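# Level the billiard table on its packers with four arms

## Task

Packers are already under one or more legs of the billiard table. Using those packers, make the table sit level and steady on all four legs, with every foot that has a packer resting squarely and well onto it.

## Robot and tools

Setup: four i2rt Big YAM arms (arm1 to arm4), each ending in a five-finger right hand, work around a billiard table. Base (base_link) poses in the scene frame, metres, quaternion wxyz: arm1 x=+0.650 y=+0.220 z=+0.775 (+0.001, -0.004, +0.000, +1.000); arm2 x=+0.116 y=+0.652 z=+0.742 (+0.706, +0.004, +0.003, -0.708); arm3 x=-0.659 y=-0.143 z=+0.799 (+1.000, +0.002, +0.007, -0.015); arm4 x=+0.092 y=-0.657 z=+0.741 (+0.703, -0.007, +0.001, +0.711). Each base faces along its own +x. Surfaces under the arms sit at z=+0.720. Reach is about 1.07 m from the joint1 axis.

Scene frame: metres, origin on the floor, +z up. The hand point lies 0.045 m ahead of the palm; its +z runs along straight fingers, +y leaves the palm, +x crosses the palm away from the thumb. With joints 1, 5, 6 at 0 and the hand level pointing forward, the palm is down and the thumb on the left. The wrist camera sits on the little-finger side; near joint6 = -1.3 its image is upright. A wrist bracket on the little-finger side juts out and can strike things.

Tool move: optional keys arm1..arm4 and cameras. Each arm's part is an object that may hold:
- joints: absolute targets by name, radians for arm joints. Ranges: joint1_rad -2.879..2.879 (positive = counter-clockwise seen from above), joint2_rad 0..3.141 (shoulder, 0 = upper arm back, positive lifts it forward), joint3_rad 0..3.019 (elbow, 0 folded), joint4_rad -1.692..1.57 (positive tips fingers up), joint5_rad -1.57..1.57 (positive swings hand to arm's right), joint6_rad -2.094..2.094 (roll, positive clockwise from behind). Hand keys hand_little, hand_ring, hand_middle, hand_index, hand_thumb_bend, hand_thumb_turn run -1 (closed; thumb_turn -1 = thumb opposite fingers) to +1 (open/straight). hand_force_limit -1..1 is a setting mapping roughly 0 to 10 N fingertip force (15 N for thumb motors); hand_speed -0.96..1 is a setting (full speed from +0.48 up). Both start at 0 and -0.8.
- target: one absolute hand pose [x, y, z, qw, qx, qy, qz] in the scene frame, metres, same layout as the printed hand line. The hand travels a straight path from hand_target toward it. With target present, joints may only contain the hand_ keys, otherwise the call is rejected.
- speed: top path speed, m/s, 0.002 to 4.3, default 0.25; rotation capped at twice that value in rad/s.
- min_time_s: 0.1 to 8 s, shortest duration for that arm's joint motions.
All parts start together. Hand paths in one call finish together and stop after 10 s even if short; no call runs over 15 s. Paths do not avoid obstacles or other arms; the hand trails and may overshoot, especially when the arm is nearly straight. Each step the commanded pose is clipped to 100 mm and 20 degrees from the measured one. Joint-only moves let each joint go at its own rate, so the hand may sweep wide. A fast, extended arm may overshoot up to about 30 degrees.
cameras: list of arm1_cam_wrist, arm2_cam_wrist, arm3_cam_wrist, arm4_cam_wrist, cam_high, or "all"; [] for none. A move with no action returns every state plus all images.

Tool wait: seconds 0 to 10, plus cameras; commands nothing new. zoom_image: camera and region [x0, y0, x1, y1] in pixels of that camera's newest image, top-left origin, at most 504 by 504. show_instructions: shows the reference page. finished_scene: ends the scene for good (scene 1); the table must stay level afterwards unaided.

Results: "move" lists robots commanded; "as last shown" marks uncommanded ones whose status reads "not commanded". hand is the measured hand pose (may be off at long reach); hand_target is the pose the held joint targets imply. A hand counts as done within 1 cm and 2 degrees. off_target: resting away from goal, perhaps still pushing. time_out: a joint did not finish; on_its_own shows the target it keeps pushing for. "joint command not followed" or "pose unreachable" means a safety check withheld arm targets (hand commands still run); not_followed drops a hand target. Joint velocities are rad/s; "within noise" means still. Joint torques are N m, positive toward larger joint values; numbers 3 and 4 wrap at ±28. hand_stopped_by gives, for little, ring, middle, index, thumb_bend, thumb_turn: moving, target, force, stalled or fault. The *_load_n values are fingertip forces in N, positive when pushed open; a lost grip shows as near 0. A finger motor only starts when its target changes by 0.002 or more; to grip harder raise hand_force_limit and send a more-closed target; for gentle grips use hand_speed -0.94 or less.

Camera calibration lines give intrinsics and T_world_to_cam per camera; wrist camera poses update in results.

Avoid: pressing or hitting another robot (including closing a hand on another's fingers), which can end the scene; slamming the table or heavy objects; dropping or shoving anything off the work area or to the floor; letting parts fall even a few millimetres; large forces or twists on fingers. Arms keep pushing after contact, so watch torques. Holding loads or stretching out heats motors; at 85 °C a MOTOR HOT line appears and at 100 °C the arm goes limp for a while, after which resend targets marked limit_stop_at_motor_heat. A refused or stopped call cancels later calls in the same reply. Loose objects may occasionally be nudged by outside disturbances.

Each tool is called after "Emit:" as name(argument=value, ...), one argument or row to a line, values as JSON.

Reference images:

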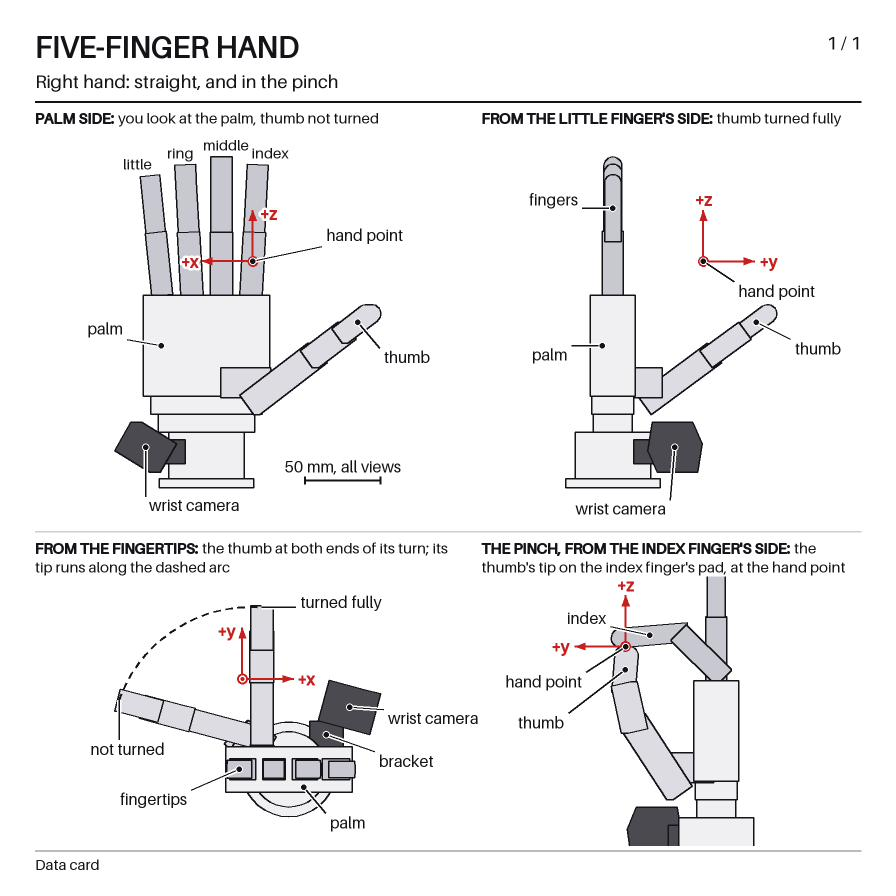

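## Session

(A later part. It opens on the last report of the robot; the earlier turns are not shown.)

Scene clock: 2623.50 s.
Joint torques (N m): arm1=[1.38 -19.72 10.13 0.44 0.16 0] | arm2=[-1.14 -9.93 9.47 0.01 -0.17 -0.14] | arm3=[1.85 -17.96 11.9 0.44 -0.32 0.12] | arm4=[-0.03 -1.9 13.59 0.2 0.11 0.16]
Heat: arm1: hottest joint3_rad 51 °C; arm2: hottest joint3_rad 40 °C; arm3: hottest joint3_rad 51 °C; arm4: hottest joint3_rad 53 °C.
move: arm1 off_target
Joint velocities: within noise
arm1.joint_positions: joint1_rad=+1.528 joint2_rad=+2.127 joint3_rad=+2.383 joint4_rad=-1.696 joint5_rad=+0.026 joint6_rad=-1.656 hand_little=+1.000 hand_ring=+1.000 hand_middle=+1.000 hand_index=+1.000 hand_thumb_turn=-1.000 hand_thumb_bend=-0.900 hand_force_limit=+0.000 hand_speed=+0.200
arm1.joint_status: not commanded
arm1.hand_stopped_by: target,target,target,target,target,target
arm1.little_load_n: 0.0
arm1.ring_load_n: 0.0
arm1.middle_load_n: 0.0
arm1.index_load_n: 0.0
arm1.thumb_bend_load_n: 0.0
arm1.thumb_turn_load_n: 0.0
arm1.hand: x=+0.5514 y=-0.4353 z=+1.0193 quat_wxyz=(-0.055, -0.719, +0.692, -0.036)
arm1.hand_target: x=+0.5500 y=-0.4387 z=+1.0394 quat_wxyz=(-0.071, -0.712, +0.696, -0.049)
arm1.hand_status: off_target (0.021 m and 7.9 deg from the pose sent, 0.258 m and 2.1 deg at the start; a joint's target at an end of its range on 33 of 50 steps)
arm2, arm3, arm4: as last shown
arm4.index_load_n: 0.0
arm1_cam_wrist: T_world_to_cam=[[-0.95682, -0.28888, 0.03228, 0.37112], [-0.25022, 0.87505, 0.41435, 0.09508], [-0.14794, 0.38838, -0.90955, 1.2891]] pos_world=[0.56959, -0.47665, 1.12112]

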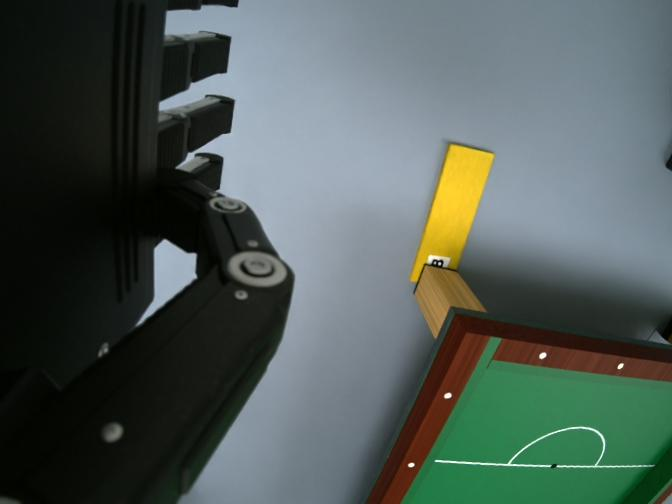

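Emit:
move(
  arm1={"target": [0.45, -0.465, 0.94, 0, -0.061, 0.9981, 0], "speed": 0.25},
)

Emit:
move(
  arm1={"target": [0.428, -0.468, 0.825, 0, -0.061, 0.9981, 0], "speed": 0.15},
  cameras=["arm1_cam_wrist"],
)

Scene clock: 2657.47 s.
Joint torques (N m): arm1=[0.73 -22.48 10.82 0.5 -0.03 0] | arm2=[-1.73 -10.23 9.76 0.08 -0.11 -0.05] | arm3=[1.9 -17.9 11.82 0.39 -0.34 0.11] | arm4=[0.38 -2.37 13.44 0.03 0.11 0.16]
Heat: arm1: hottest joint3_rad 52 °C; arm2: hottest joint3_rad 40 °C; arm3: hottest joint3_rad 51 °C; arm4: hottest joint3_rad 54 °C.
move: arm1 off_target
Joint velocities: within noise
arm1.joint_positions: joint1_rad=+1.290 joint2_rad=+2.472 joint3_rad=+2.763 joint4_rad=-1.696 joint5_rad=+0.009 joint6_rad=-0.423 hand_little=+1.000 hand_ring=+1.000 hand_middle=+1.000 hand_index=+1.000 hand_thumb_turn=-1.000 hand_thumb_bend=-0.900 hand_force_limit=+0.000 hand_speed=+0.200
arm1.joint_status: not commanded
arm1.hand_stopped_by: target,target,target,target,target,target
arm1.little_load_n: 0.0
arm1.ring_load_n: 0.0
arm1.middle_load_n: 0.0
arm1.index_load_n: 0.0
arm1.thumb_bend_load_n: 0.0
arm1.thumb_turn_load_n: 0.0
arm1.hand: x=+0.4537 y=-0.4571 z=+0.9192 quat_wxyz=(-0.029, -0.069, +0.994, -0.076)
arm1.hand_target: x=+0.4506 y=-0.4632 z=+0.9395 quat_wxyz=(-0.036, -0.060, +0.993, -0.099)
arm1.hand_status: off_target (0.023 m and 9.4 deg from the pose sent, 0.132 m and 85.5 deg at the start; a joint's target at an end of its range on 112 of 115 steps)
arm2, arm3, arm4: as last shown
pictures: none

Scene clock: 2658.80 s.
Joint torques (N m): arm1=[1.03 -24.18 10.24 0.39 0.09 -0.17] | arm2=[-0.85 -8.82 9.62 -0.1 -0.11 -0.07] | arm3=[1.79 -17.67 11.93 0.59 -0.36 0.09] | arm4=[0.56 -1.61 13.59 0.12 0.15 0.12]
Heat: arm1: hottest joint3_rad 52 °C; arm2: hottest joint3_rad 40 °C; arm3: hottest joint3_rad 51 °C; arm4: hottest joint3_rad 54 °C.
move: arm1 off_target
Joint velocities: within noise
arm1.joint_positions: joint1_rad=+1.265 joint2_rad=+2.681 joint3_rad=+2.852 joint4_rad=-1.698 joint5_rad=+0.006 joint6_rad=-0.423 hand_little=+1.000 hand_ring=+1.000 hand_middle=+1.000 hand_index=+1.000 hand_thumb_turn=-1.000 hand_thumb_bend=-0.900 hand_force_limit=+0.000 hand_speed=+0.200
arm1.joint_status: not commanded
arm1.hand_stopped_by: target,target,target,target,target,target
arm1.little_load_n: 0.0
arm1.ring_load_n: 0.0
arm1.middle_load_n: 0.0
arm1.index_load_n: 0.5
arm1.thumb_bend_load_n: 0.0
arm1.thumb_turn_load_n: 0.0
arm1.hand: x=+0.4365 y=-0.4594 z=+0.8046 quat_wxyz=(-0.007, -0.058, +0.998, -0.019)
arm1.hand_target: x=+0.4287 y=-0.4661 z=+0.8249 quat_wxyz=(-0.016, -0.060, +0.997, -0.042)
arm1.hand_status: off_target (0.024 m and 2.3 deg from the pose sent, 0.098 m and 9.4 deg at the start; a joint's target at an end of its range on 37 of 40 steps)
arm2, arm3, arm4: as last shown
arm3.index_load_n: 0.5
arm1_cam_wrist: T_world_to_cam=[[-0.36197, 0.93021, -0.06072, 0.6364], [0.79784, 0.34283, 0.4959, -0.59119], [0.48211, 0.13106, -0.86625, 0.65813]] pos_world=[0.38475, -0.47556, 0.90192]

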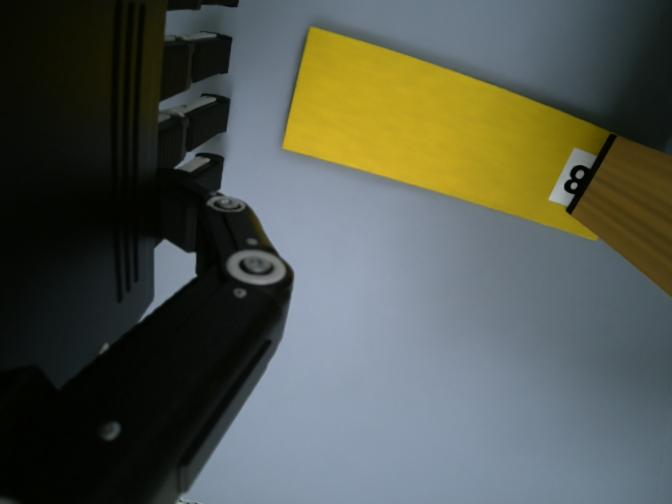

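Emit:
move(
  arm1={"target": [0.424, -0.45, 0.807, 0, -0.061, 0.9981, 0], "speed": 0.08},
  cameras=["arm1_cam_wrist"],
)

Emit:
move(
  arm1={"target": [0.42, -0.432, 0.806, 0, -0.061, 0.9981, 0], "speed": 0.08},
  cameras=["arm1_cam_wrist"],
)

Scene clock: 2662.70 s.
Joint torques (N m): arm1=[0.73 -23.71 6.08 0.38 0.11 -0.16] | arm2=[-0.56 -8.53 9.47 0.05 -0.12 -0.07] | arm3=[1.61 -17.85 11.82 0.5 -0.32 0.09] | arm4=[0.38 -1.96 13.59 0.17 0.12 0.14]
Heat: arm1: hottest joint3_rad 51 °C; arm2: hottest joint3_rad 40 °C; arm3: hottest joint3_rad 51 °C; arm4: hottest joint3_rad 54 °C.
move: arm1 done
Joint velocities: within noise
arm1.joint_positions: joint1_rad=+1.254 joint2_rad=+2.680 joint3_rad=+2.836 joint4_rad=-1.699 joint5_rad=+0.005 joint6_rad=-0.433 hand_little=+1.000 hand_ring=+1.000 hand_middle=+1.000 hand_index=+1.000 hand_thumb_turn=-1.000 hand_thumb_bend=-0.900 hand_force_limit=+0.000 hand_speed=+0.200
arm1.joint_status: not commanded
arm1.hand_stopped_by: target,target,target,target,target,target
arm1.little_load_n: 0.0
arm1.ring_load_n: 0.0
arm1.middle_load_n: 0.0
arm1.index_load_n: 0.0
arm1.thumb_bend_load_n: 0.0
arm1.thumb_turn_load_n: 0.0
arm1.hand: x=+0.4298 y=-0.4536 z=+0.8002 quat_wxyz=(-0.004, -0.058, +0.998, -0.012)
arm1.hand_target: x=+0.4244 y=-0.4495 z=+0.8067 quat_wxyz=(-0.004, -0.061, +0.998, -0.011)
arm1.hand_status: done (0.010 m and 1.5 deg from the pose sent, 0.016 m and 2.3 deg at the start; a joint's target at an end of its range on 29 of 32 steps)
arm2, arm3, arm4: as last shown
arm2.little_load_n: 0.5
arm1_cam_wrist: T_world_to_cam=[[-0.36145, 0.93112, -0.04861, 0.61885], [0.79553, 0.33516, 0.50477, -0.59521], [0.4863, 0.14377, -0.86189, 0.65728]] pos_world=[0.37756, -0.47123, 0.89703]

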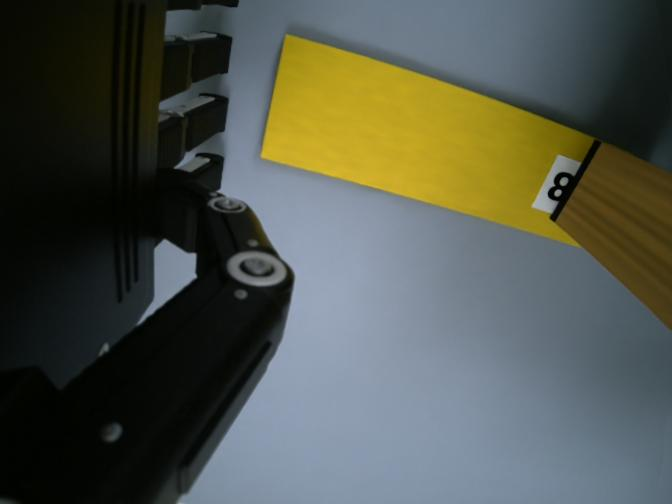

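Scene clock: 2663.70 s.
Joint torques (N m): arm1=[0.56 -24.18 5.71 0.65 0.16 -0.2] | arm2=[-0.32 -9.23 9.7 0.24 -0.07 -0.12] | arm3=[1.73 -17.85 12.01 0.49 -0.33 0.11] | arm4=[0.44 -1.79 13.65 0.17 0.13 0.15]
Heat: arm1: hottest joint3_rad 51 °C; arm2: hottest joint3_rad 40 °C; arm3: hottest joint3_rad 51 °C; arm4: hottest joint3_rad 54 °C.
move: arm1 off_target
Joint velocities: within noise
arm1.joint_positions: joint1_rad=+1.246 joint2_rad=+2.582 joint3_rad=+2.643 joint4_rad=-1.631 joint5_rad=+0.004 joint6_rad=-0.445 hand_little=+1.000 hand_ring=+1.000 hand_middle=+1.000 hand_index=+1.000 hand_thumb_turn=-1.000 hand_thumb_bend=-0.900 hand_force_limit=+0.000 hand_speed=+0.200
arm1.joint_status: not commanded
arm1.hand_stopped_by: target,target,target,target,target,target
arm1.little_load_n: 0.0
arm1.ring_load_n: 0.0
arm1.middle_load_n: 0.0
arm1.index_load_n: 0.0
arm1.thumb_bend_load_n: 0.0
arm1.thumb_turn_load_n: 0.0
arm1.hand: x=+0.4288 y=-0.4365 z=+0.8014 quat_wxyz=(+0.002, -0.060, +0.998, +0.001)
arm1.hand_target: x=+0.4201 y=-0.4321 z=+0.8061 quat_wxyz=(+0.000, -0.061, +0.998, +0.000)
arm1.hand_status: off_target (0.011 m and 0.3 deg from the pose sent, 0.024 m and 1.5 deg at the start; a joint's target at an end of its range on 1 of 30 steps)
arm2.joint_positions: joint1_rad=-1.496 joint2_rad=+1.468 joint3_rad=+1.628 joint4_rad=-1.689 joint5_rad=-0.012 joint6_rad=+0.090 hand_little=+1.000 hand_ring=+1.000 hand_middle=+1.000 hand_index=+1.000 hand_thumb_turn=-1.000 hand_thumb_bend=-0.900 hand_force_limit=+0.000 hand_speed=+0.200
arm2.joint_status: not commanded
arm2.hand_stopped_by: target,target,fault,target,target,target
arm2.little_load_n: 0.0
arm2.ring_load_n: 0.0
arm2.middle_load_n: 0.0
arm2.index_load_n: 0.0
arm2.thumb_bend_load_n: 0.0
arm2.thumb_turn_load_n: 0.0
arm2.hand: x=-0.2618 y=+0.5832 z=+1.0463 quat_wxyz=(+0.013, -0.713, -0.701, +0.016)
arm2.hand_target: x=-0.2654 y=+0.5830 z=+1.0495 quat_wxyz=(+0.011, -0.710, -0.704, +0.016)
arm2.hand_status: not commanded
arm3.joint_positions: joint1_rad=+0.826 joint2_rad=+2.295 joint3_rad=+2.551 joint4_rad=-1.640 joint5_rad=+0.000 joint6_rad=+0.648 hand_little=-0.700 hand_ring=-0.700 hand_middle=-0.700 hand_index=-0.700 hand_thumb_turn=-1.000 hand_thumb_bend=+0.600 hand_force_limit=+0.000 hand_speed=+0.200
arm3.joint_status: not commanded
arm3.hand_stopped_by: target,target,target,target,target,target
arm3.little_load_n: 0.0
arm3.ring_load_n: 0.0
arm3.middle_load_n: 0.5
arm3.index_load_n: 0.0
arm3.thumb_bend_load_n: 0.0
arm3.thumb_turn_load_n: 0.0
arm3.hand: x=-0.2000 y=+0.4089 z=+0.9914 quat_wxyz=(-0.090, +0.754, -0.651, +0.000)
arm3.hand_target: x=-0.2011 y=+0.4186 z=+0.9898 quat_wxyz=(-0.093, +0.753, -0.652, -0.002)
arm3.hand_status: not commanded
arm4.joint_positions: joint1_rad=-0.892 joint2_rad=+0.984 joint3_rad=+1.060 joint4_rad=-1.672 joint5_rad=-0.018 joint6_rad=+0.687 hand_little=-1.000 hand_ring=-1.000 hand_middle=-0.400 hand_index=+1.000 hand_thumb_turn=-1.000 hand_thumb_bend=+0.600 hand_force_limit=+0.000 hand_speed=+0.200
arm4.joint_status: not commanded
arm4.hand_stopped_by: target,target,target,target,target,target
arm4.little_load_n: 0.0
arm4.ring_load_n: 0.5
arm4.middle_load_n: 0.0
arm4.index_load_n: 0.0
arm4.thumb_bend_load_n: 0.0
arm4.thumb_turn_load_n: 0.0
arm4.hand: x=+0.2146 y=-0.4670 z=+0.9867 quat_wxyz=(+0.013, +0.709, -0.706, -0.003)
arm4.hand_target: x=+0.2198 y=-0.4602 z=+0.9998 quat_wxyz=(+0.000, +0.707, -0.707, +0.000)
arm4.hand_status: not commanded
arm1_cam_wrist: T_world_to_cam=[[-0.36484, 0.93066, -0.02752, 0.58699], [0.78937, 0.32486, 0.52092, -0.6156], [0.49374, 0.16834, -0.85316, 0.65687]] pos_world=[0.37577, -0.45688, 0.89725]

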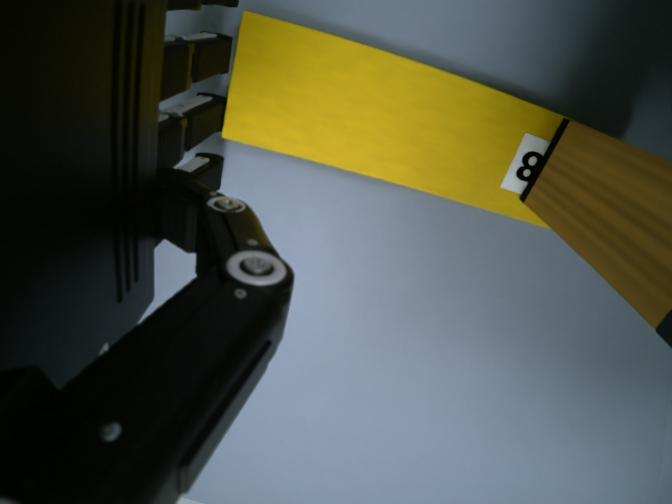

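Emit:
move(
  arm1={"target": [0.402, -0.412, 0.806, 0, -0.061, 0.9981, 0], "speed": 0.06},
  cameras=["arm1_cam_wrist"],
)

Scene clock: 2668.63 s.
Joint torques (N m): arm1=[-1.55 -24.12 5.33 -0.24 0.71 -0.24] | arm2=[-0.5 -9.76 9.62 0.28 -0.07 -0.11] | arm3=[1.9 -17.67 11.93 0.46 -0.31 0.14] | arm4=[0.62 -2.32 13.5 0.12 0.06 0.16]
Heat: arm1: hottest joint3_rad 51 °C; arm2: hottest joint3_rad 40 °C; arm3: hottest joint3_rad 51 °C; arm4: hottest joint3_rad 54 °C.
move: arm1 off_target
Joint velocities: within noise
arm1.joint_positions: joint1_rad=+1.240 joint2_rad=+2.507 joint3_rad=+2.497 joint4_rad=-1.533 joint5_rad=-0.009 joint6_rad=-0.469 hand_little=+1.000 hand_ring=+1.000 hand_middle=+1.000 hand_index=+1.000 hand_thumb_turn=-1.000 hand_thumb_bend=-0.900 hand_force_limit=+0.000 hand_speed=+0.200
arm1.joint_status: not commanded
arm1.hand_stopped_by: target,target,target,target,target,target
arm1.little_load_n: 0.0
arm1.ring_load_n: 0.0
arm1.middle_load_n: 0.5
arm1.index_load_n: 0.0
arm1.thumb_bend_load_n: 0.0
arm1.thumb_turn_load_n: 0.0
arm1.hand: x=+0.4267 y=-0.4321 z=+0.7995 quat_wxyz=(+0.003, -0.068, +0.998, -0.015)
arm1.hand_target: x=+0.4028 y=-0.4126 z=+0.8058 quat_wxyz=(+0.001, -0.061, +0.998, +0.000)
arm1.hand_status: off_target (0.033 m and 1.9 deg from the pose sent, 0.037 m and 0.3 deg at the start)
arm2, arm3, arm4: as last shown
arm3.middle_load_n: 0.0
arm4.ring_load_n: 0.0
arm1_cam_wrist: T_world_to_cam=[[-0.38094, 0.92277, -0.05812, 0.61003], [0.78165, 0.35499, 0.51284, -0.59157], [0.49386, 0.14993, -0.85652, 0.65021]] pos_world=[0.37367, -0.4504, 0.89575]

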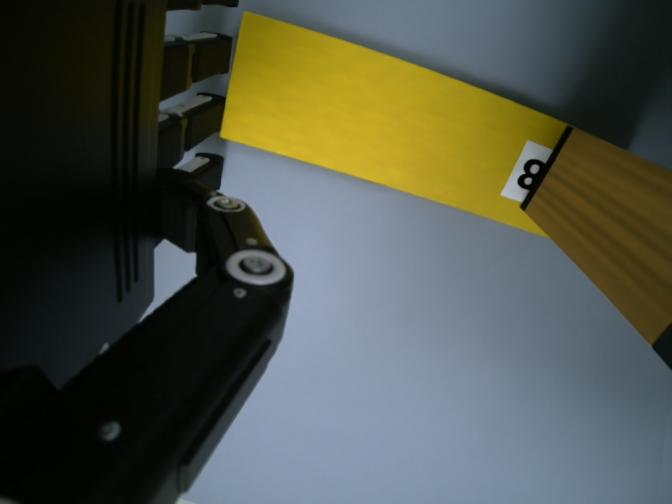

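Emit:
move(
  arm1={"target": [0.388, -0.392, 0.806, 0, -0.061, 0.9981, 0], "speed": 0.06},
  cameras=["arm1_cam_wrist"],
)

Scene clock: 2671.83 s.
Joint torques (N m): arm1=[-3.6 -24 4.86 -0.84 1.34 -0.26] | arm2=[-0.62 -8.76 9.61 0.17 -0.03 -0.06] | arm3=[1.61 -17.96 11.93 0.5 -0.34 0.11] | arm4=[0.62 -2.32 13.39 0.02 0.09 0.17]
Heat: arm1: hottest joint3_rad 50 °C; arm2: hottest joint3_rad 40 °C; arm3: hottest joint3_rad 52 °C; arm4: hottest joint3_rad 54 °C.
move: arm1 off_target
Joint velocities: within noise
arm1.joint_positions: joint1_rad=+1.238 joint2_rad=+2.446 joint3_rad=+2.382 joint4_rad=-1.457 joint5_rad=-0.025 joint6_rad=-0.491 hand_little=+1.000 hand_ring=+1.000 hand_middle=+1.000 hand_index=+1.000 hand_thumb_turn=-1.000 hand_thumb_bend=-0.900 hand_force_limit=+0.000 hand_speed=+0.200
arm1.joint_status: not commanded
arm1.hand_stopped_by: target,target,target,target,target,target
arm1.little_load_n: 0.0
arm1.ring_load_n: 0.0
arm1.middle_load_n: 1.0
arm1.index_load_n: 0.0
arm1.thumb_bend_load_n: 0.0
arm1.thumb_turn_load_n: 0.0
arm1.hand: x=+0.4288 y=-0.4265 z=+0.7978 quat_wxyz=(+0.006, -0.078, +0.997, -0.027)
arm1.hand_target: x=+0.3902 y=-0.3934 z=+0.8055 quat_wxyz=(+0.001, -0.061, +0.998, +0.000)
arm1.hand_status: off_target (0.054 m and 3.8 deg from the pose sent, 0.056 m and 1.9 deg at the start)
arm2, arm3, arm4: as last shown
arm2.thumb_bend_load_n: -0.5
arm1_cam_wrist: T_world_to_cam=[[-0.39863, 0.91327, -0.08388, 0.62958], [0.77049, 0.3831, 0.50949, -0.57492], [0.49743, 0.13847, -0.85638, 0.64041]] pos_world=[0.37538, -0.4434, 0.89416]

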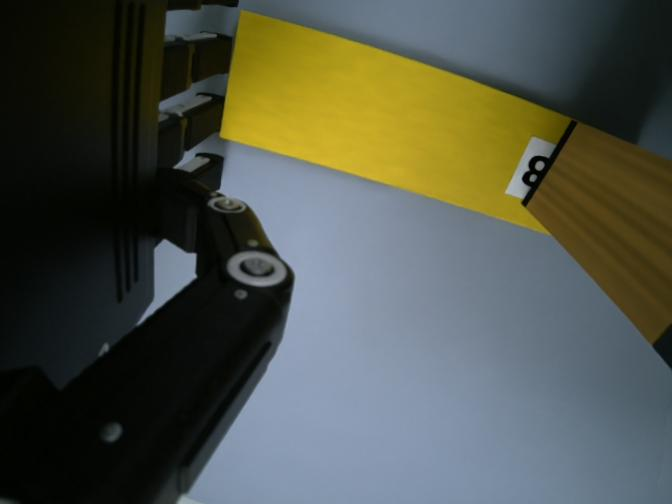

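Emit:
move(
  arm1={"target": [0.374, -0.372, 0.808, 0, -0.061, 0.9981, 0], "speed": 0.06},
  cameras=["arm1_cam_wrist"],
)

Scene clock: 2679.93 s.
Joint torques (N m): arm1=[-3.96 -23.24 5.5 -1.09 1.47 -0.23] | arm2=[0.26 -8.59 9.83 0.27 -0.09 -0.05] | arm3=[1.73 -17.49 11.9 0.4 -0.34 0.11] | arm4=[0.21 -1.55 13.67 0.21 0.11 0.11]
Heat: arm1: hottest joint3_rad 50 °C; arm2: hottest joint3_rad 40 °C; arm3: hottest joint3_rad 52 °C; arm4: hottest joint3_rad 54 °C.
move: arm1 moving
Joint velocities: within noise
arm1.joint_positions: joint1_rad=+1.233 joint2_rad=+2.395 joint3_rad=+2.285 joint4_rad=-1.391 joint5_rad=-0.042 joint6_rad=-0.520 hand_little=+1.000 hand_ring=+1.000 hand_middle=+1.000 hand_index=+1.000 hand_thumb_turn=-1.000 hand_thumb_bend=-0.900 hand_force_limit=+0.000 hand_speed=+0.200
arm1.joint_status: not commanded
arm1.hand_stopped_by: target,target,target,target,target,target
arm1.little_load_n: 0.0
arm1.ring_load_n: 0.0
arm1.middle_load_n: 0.5
arm1.index_load_n: 0.0
arm1.thumb_bend_load_n: 0.0
arm1.thumb_turn_load_n: 0.0
arm1.hand: x=+0.4294 y=-0.4202 z=+0.7961 quat_wxyz=(+0.009, -0.091, +0.995, -0.040)
arm1.hand_target: x=+0.3904 y=-0.3863 z=+0.8043 quat_wxyz=(+0.003, -0.069, +0.998, -0.010)
arm1.hand_status: moving (0.074 m and 5.8 deg from the pose sent, 0.078 m and 3.8 deg at the start)
arm2, arm3: as last shown
arm2.thumb_bend_load_n: 0.0
arm3.index_load_n: 0.5
arm4.joint_positions: joint1_rad=-0.892 joint2_rad=+0.984 joint3_rad=+1.060 joint4_rad=-1.672 joint5_rad=-0.018 joint6_rad=+0.687 hand_little=-1.000 hand_ring=-1.000 hand_middle=-0.400 hand_index=+1.000 hand_thumb_turn=-1.000 hand_thumb_bend=+0.600 hand_force_limit=+0.000 hand_speed=+0.200
arm4.joint_status: not commanded
arm4.hand_stopped_by: target,target,target,target,target,target
arm4.little_load_n: 0.0
arm4.ring_load_n: 0.0
arm4.middle_load_n: 0.0
arm4.index_load_n: 0.0
arm4.thumb_bend_load_n: 0.0
arm4.thumb_turn_load_n: 0.0
arm4.hand: x=+0.2146 y=-0.4670 z=+0.9867 quat_wxyz=(+0.013, +0.709, -0.706, -0.003)
arm4.hand_target: x=+0.2198 y=-0.4602 z=+0.9998 quat_wxyz=(+0.000, +0.707, -0.707, +0.000)
arm4.hand_status: not commanded
led back after a hold (arm1 arm): the arm was led back toward your command in small steps, so it may still be short of it.
pose unreachable (arm1 arm): on one or more control steps of this call this arm could not follow its commanded pose, so it was not sent that pose on those steps. It may still have moved: this result reports where it is.
cause: moving toward the commanded pose would bring a part of the arm too close to another arm (a part of this arm and the arm4 arm's hand, along the way the arms are being sent, or toward where that arm still pushes).
arm1_cam_wrist: T_world_to_cam=[[-0.42075, 0.90051, -0.10971, 0.6486], [0.75679, 0.41512, 0.50492, -0.5539], [0.50023, 0.12941, -0.85617, 0.63251]] pos_world=[0.37569, -0.436, 0.89237]

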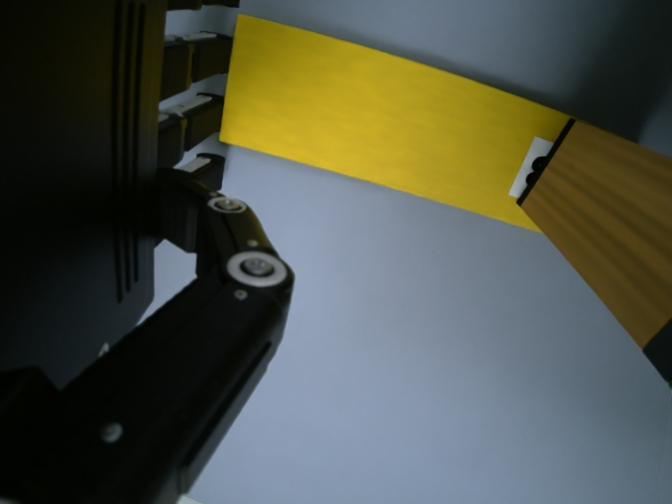

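Emit:
move(
  arm4={"target": [0.08, -0.36, 1.03, 0, 0.7071, -0.7071, 0], "speed": 0.25},
  cameras=["cam_high"],
)

Scene clock: 2684.13 s.
Joint torques (N m): arm1=[-3.72 -23.3 5.53 -1.17 1.49 -0.23] | arm2=[-0.62 -9.17 9.48 0.28 -0.08 -0.1] | arm3=[1.85 -17.96 11.97 0.47 -0.33 0.13] | arm4=[-0.26 -2.61 13.7 0.32 0.02 0.16]
Heat: arm1: hottest joint3_rad 49 °C; arm2: hottest joint3_rad 40 °C; arm3: hottest joint3_rad 52 °C; arm4: hottest joint3_rad 54 °C.
move: arm4 off_target
Joint velocities: within noise
arm1, arm2, arm3: as last shown
arm1.middle_load_n: 1.0
arm1.thumb_bend_load_n: 0.5
arm3.middle_load_n: 0.5
arm3.index_load_n: 0.0
arm3.thumb_bend_load_n: 0.5
arm4.joint_positions: joint1_rad=-0.221 joint2_rad=+1.002 joint3_rad=+1.147 joint4_rad=-1.688 joint5_rad=-0.024 joint6_rad=+1.350 hand_little=-1.000 hand_ring=-1.000 hand_middle=-0.400 hand_index=+1.000 hand_thumb_turn=-1.000 hand_thumb_bend=+0.600 hand_force_limit=+0.000 hand_speed=+0.200
arm4.joint_status: not commanded
arm4.hand_stopped_by: target,target,target,target,target,target
arm4.little_load_n: 0.0
arm4.ring_load_n: 0.0
arm4.middle_load_n: 0.0
arm4.index_load_n: 0.0
arm4.thumb_bend_load_n: 0.0
arm4.thumb_turn_load_n: 0.0
arm4.hand: x=+0.0788 y=-0.3686 z=+1.0134 quat_wxyz=(-0.004, +0.712, -0.703, -0.010)
arm4.hand_target: x=+0.0800 y=-0.3602 z=+1.0292 quat_wxyz=(-0.017, +0.708, -0.706, -0.017)
arm4.hand_status: off_target (0.019 m and 1.4 deg from the pose sent, 0.177 m and 1.5 deg at the start; a joint's target at an end of its range on 46 of 50 steps)

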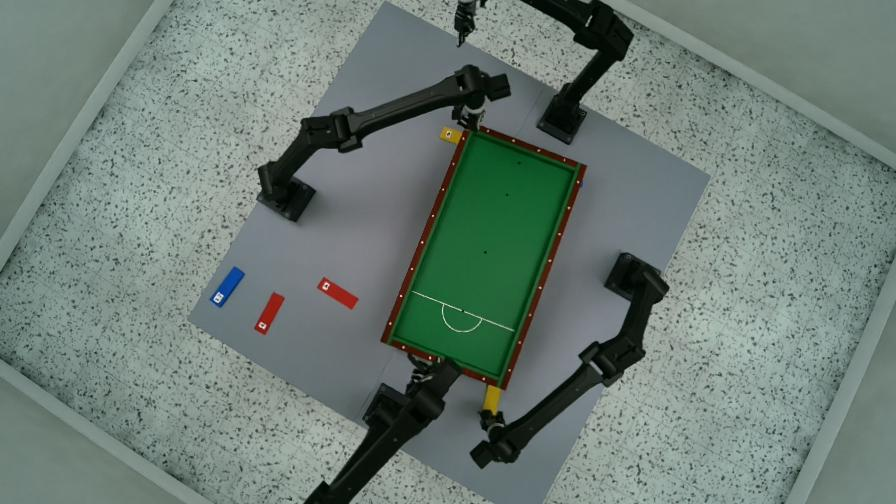

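Emit:
move(
  arm1={"target": [0.378, -0.368, 0.808, 0, -0.0262, 0.9997, 0], "speed": 0.06},
  cameras=["arm1_cam_wrist"],
)

Scene clock: 2688.10 s.
Joint torques (N m): arm1=[-5.71 -24.06 4.37 -1.59 2.01 0.02] | arm2=[-1.2 -8.76 9.48 0.18 -0.09 -0.08] | arm3=[1.2 -18.02 11.77 0.5 -0.31 0.08] | arm4=[-0.26 -2.73 13.81 -0.01 0.05 0.16]
Heat: arm1: hottest joint3_rad 49 °C; arm2: hottest joint3_rad 40 °C; arm3: hottest joint3_rad 52 °C; arm4: hottest joint3_rad 55 °C.
move: arm1 off_target
Joint velocities: within noise
arm1.joint_positions: joint1_rad=+1.233 joint2_rad=+2.380 joint3_rad=+2.258 joint4_rad=-1.378 joint5_rad=-0.042 joint6_rad=-0.489 hand_little=+1.000 hand_ring=+1.000 hand_middle=+1.000 hand_index=+1.000 hand_thumb_turn=-1.000 hand_thumb_bend=-0.900 hand_force_limit=+0.000 hand_speed=+0.200
arm1.joint_status: not commanded
arm1.hand_stopped_by: target,target,target,target,target,target
arm1.little_load_n: 0.0
arm1.ring_load_n: 0.5
arm1.middle_load_n: 1.5
arm1.index_load_n: 0.0
arm1.thumb_bend_load_n: 0.0
arm1.thumb_turn_load_n: 0.0
arm1.hand: x=+0.4322 y=-0.4174 z=+0.7963 quat_wxyz=(+0.009, -0.075, +0.996, -0.040)
arm1.hand_target: x=+0.3823 y=-0.3707 z=+0.8072 quat_wxyz=(+0.002, -0.027, +1.000, +0.000)
arm1.hand_status: off_target (0.074 m and 7.4 deg from the pose sent, 0.074 m and 8.8 deg at the start)
arm2, arm3, arm4: as last shown
arm3.middle_load_n: 0.0
arm3.thumb_bend_load_n: 0.0
arm4.hand: x=+0.0788 y=-0.3686 z=+1.0134 quat_wxyz=(-0.004, +0.711, -0.703, -0.010)
arm4.hand_target: x=+0.0800 y=-0.3603 z=+1.0292 quat_wxyz=(-0.017, +0.708, -0.706, -0.017)
arm1_cam_wrist: T_world_to_cam=[[-0.39222, 0.91323, -0.1103, 0.64087], [0.76849, 0.39121, 0.50634, -0.57349], [0.50556, 0.11384, -0.85525, 0.62146]] pos_world=[0.3779, -0.43166, 0.89257]

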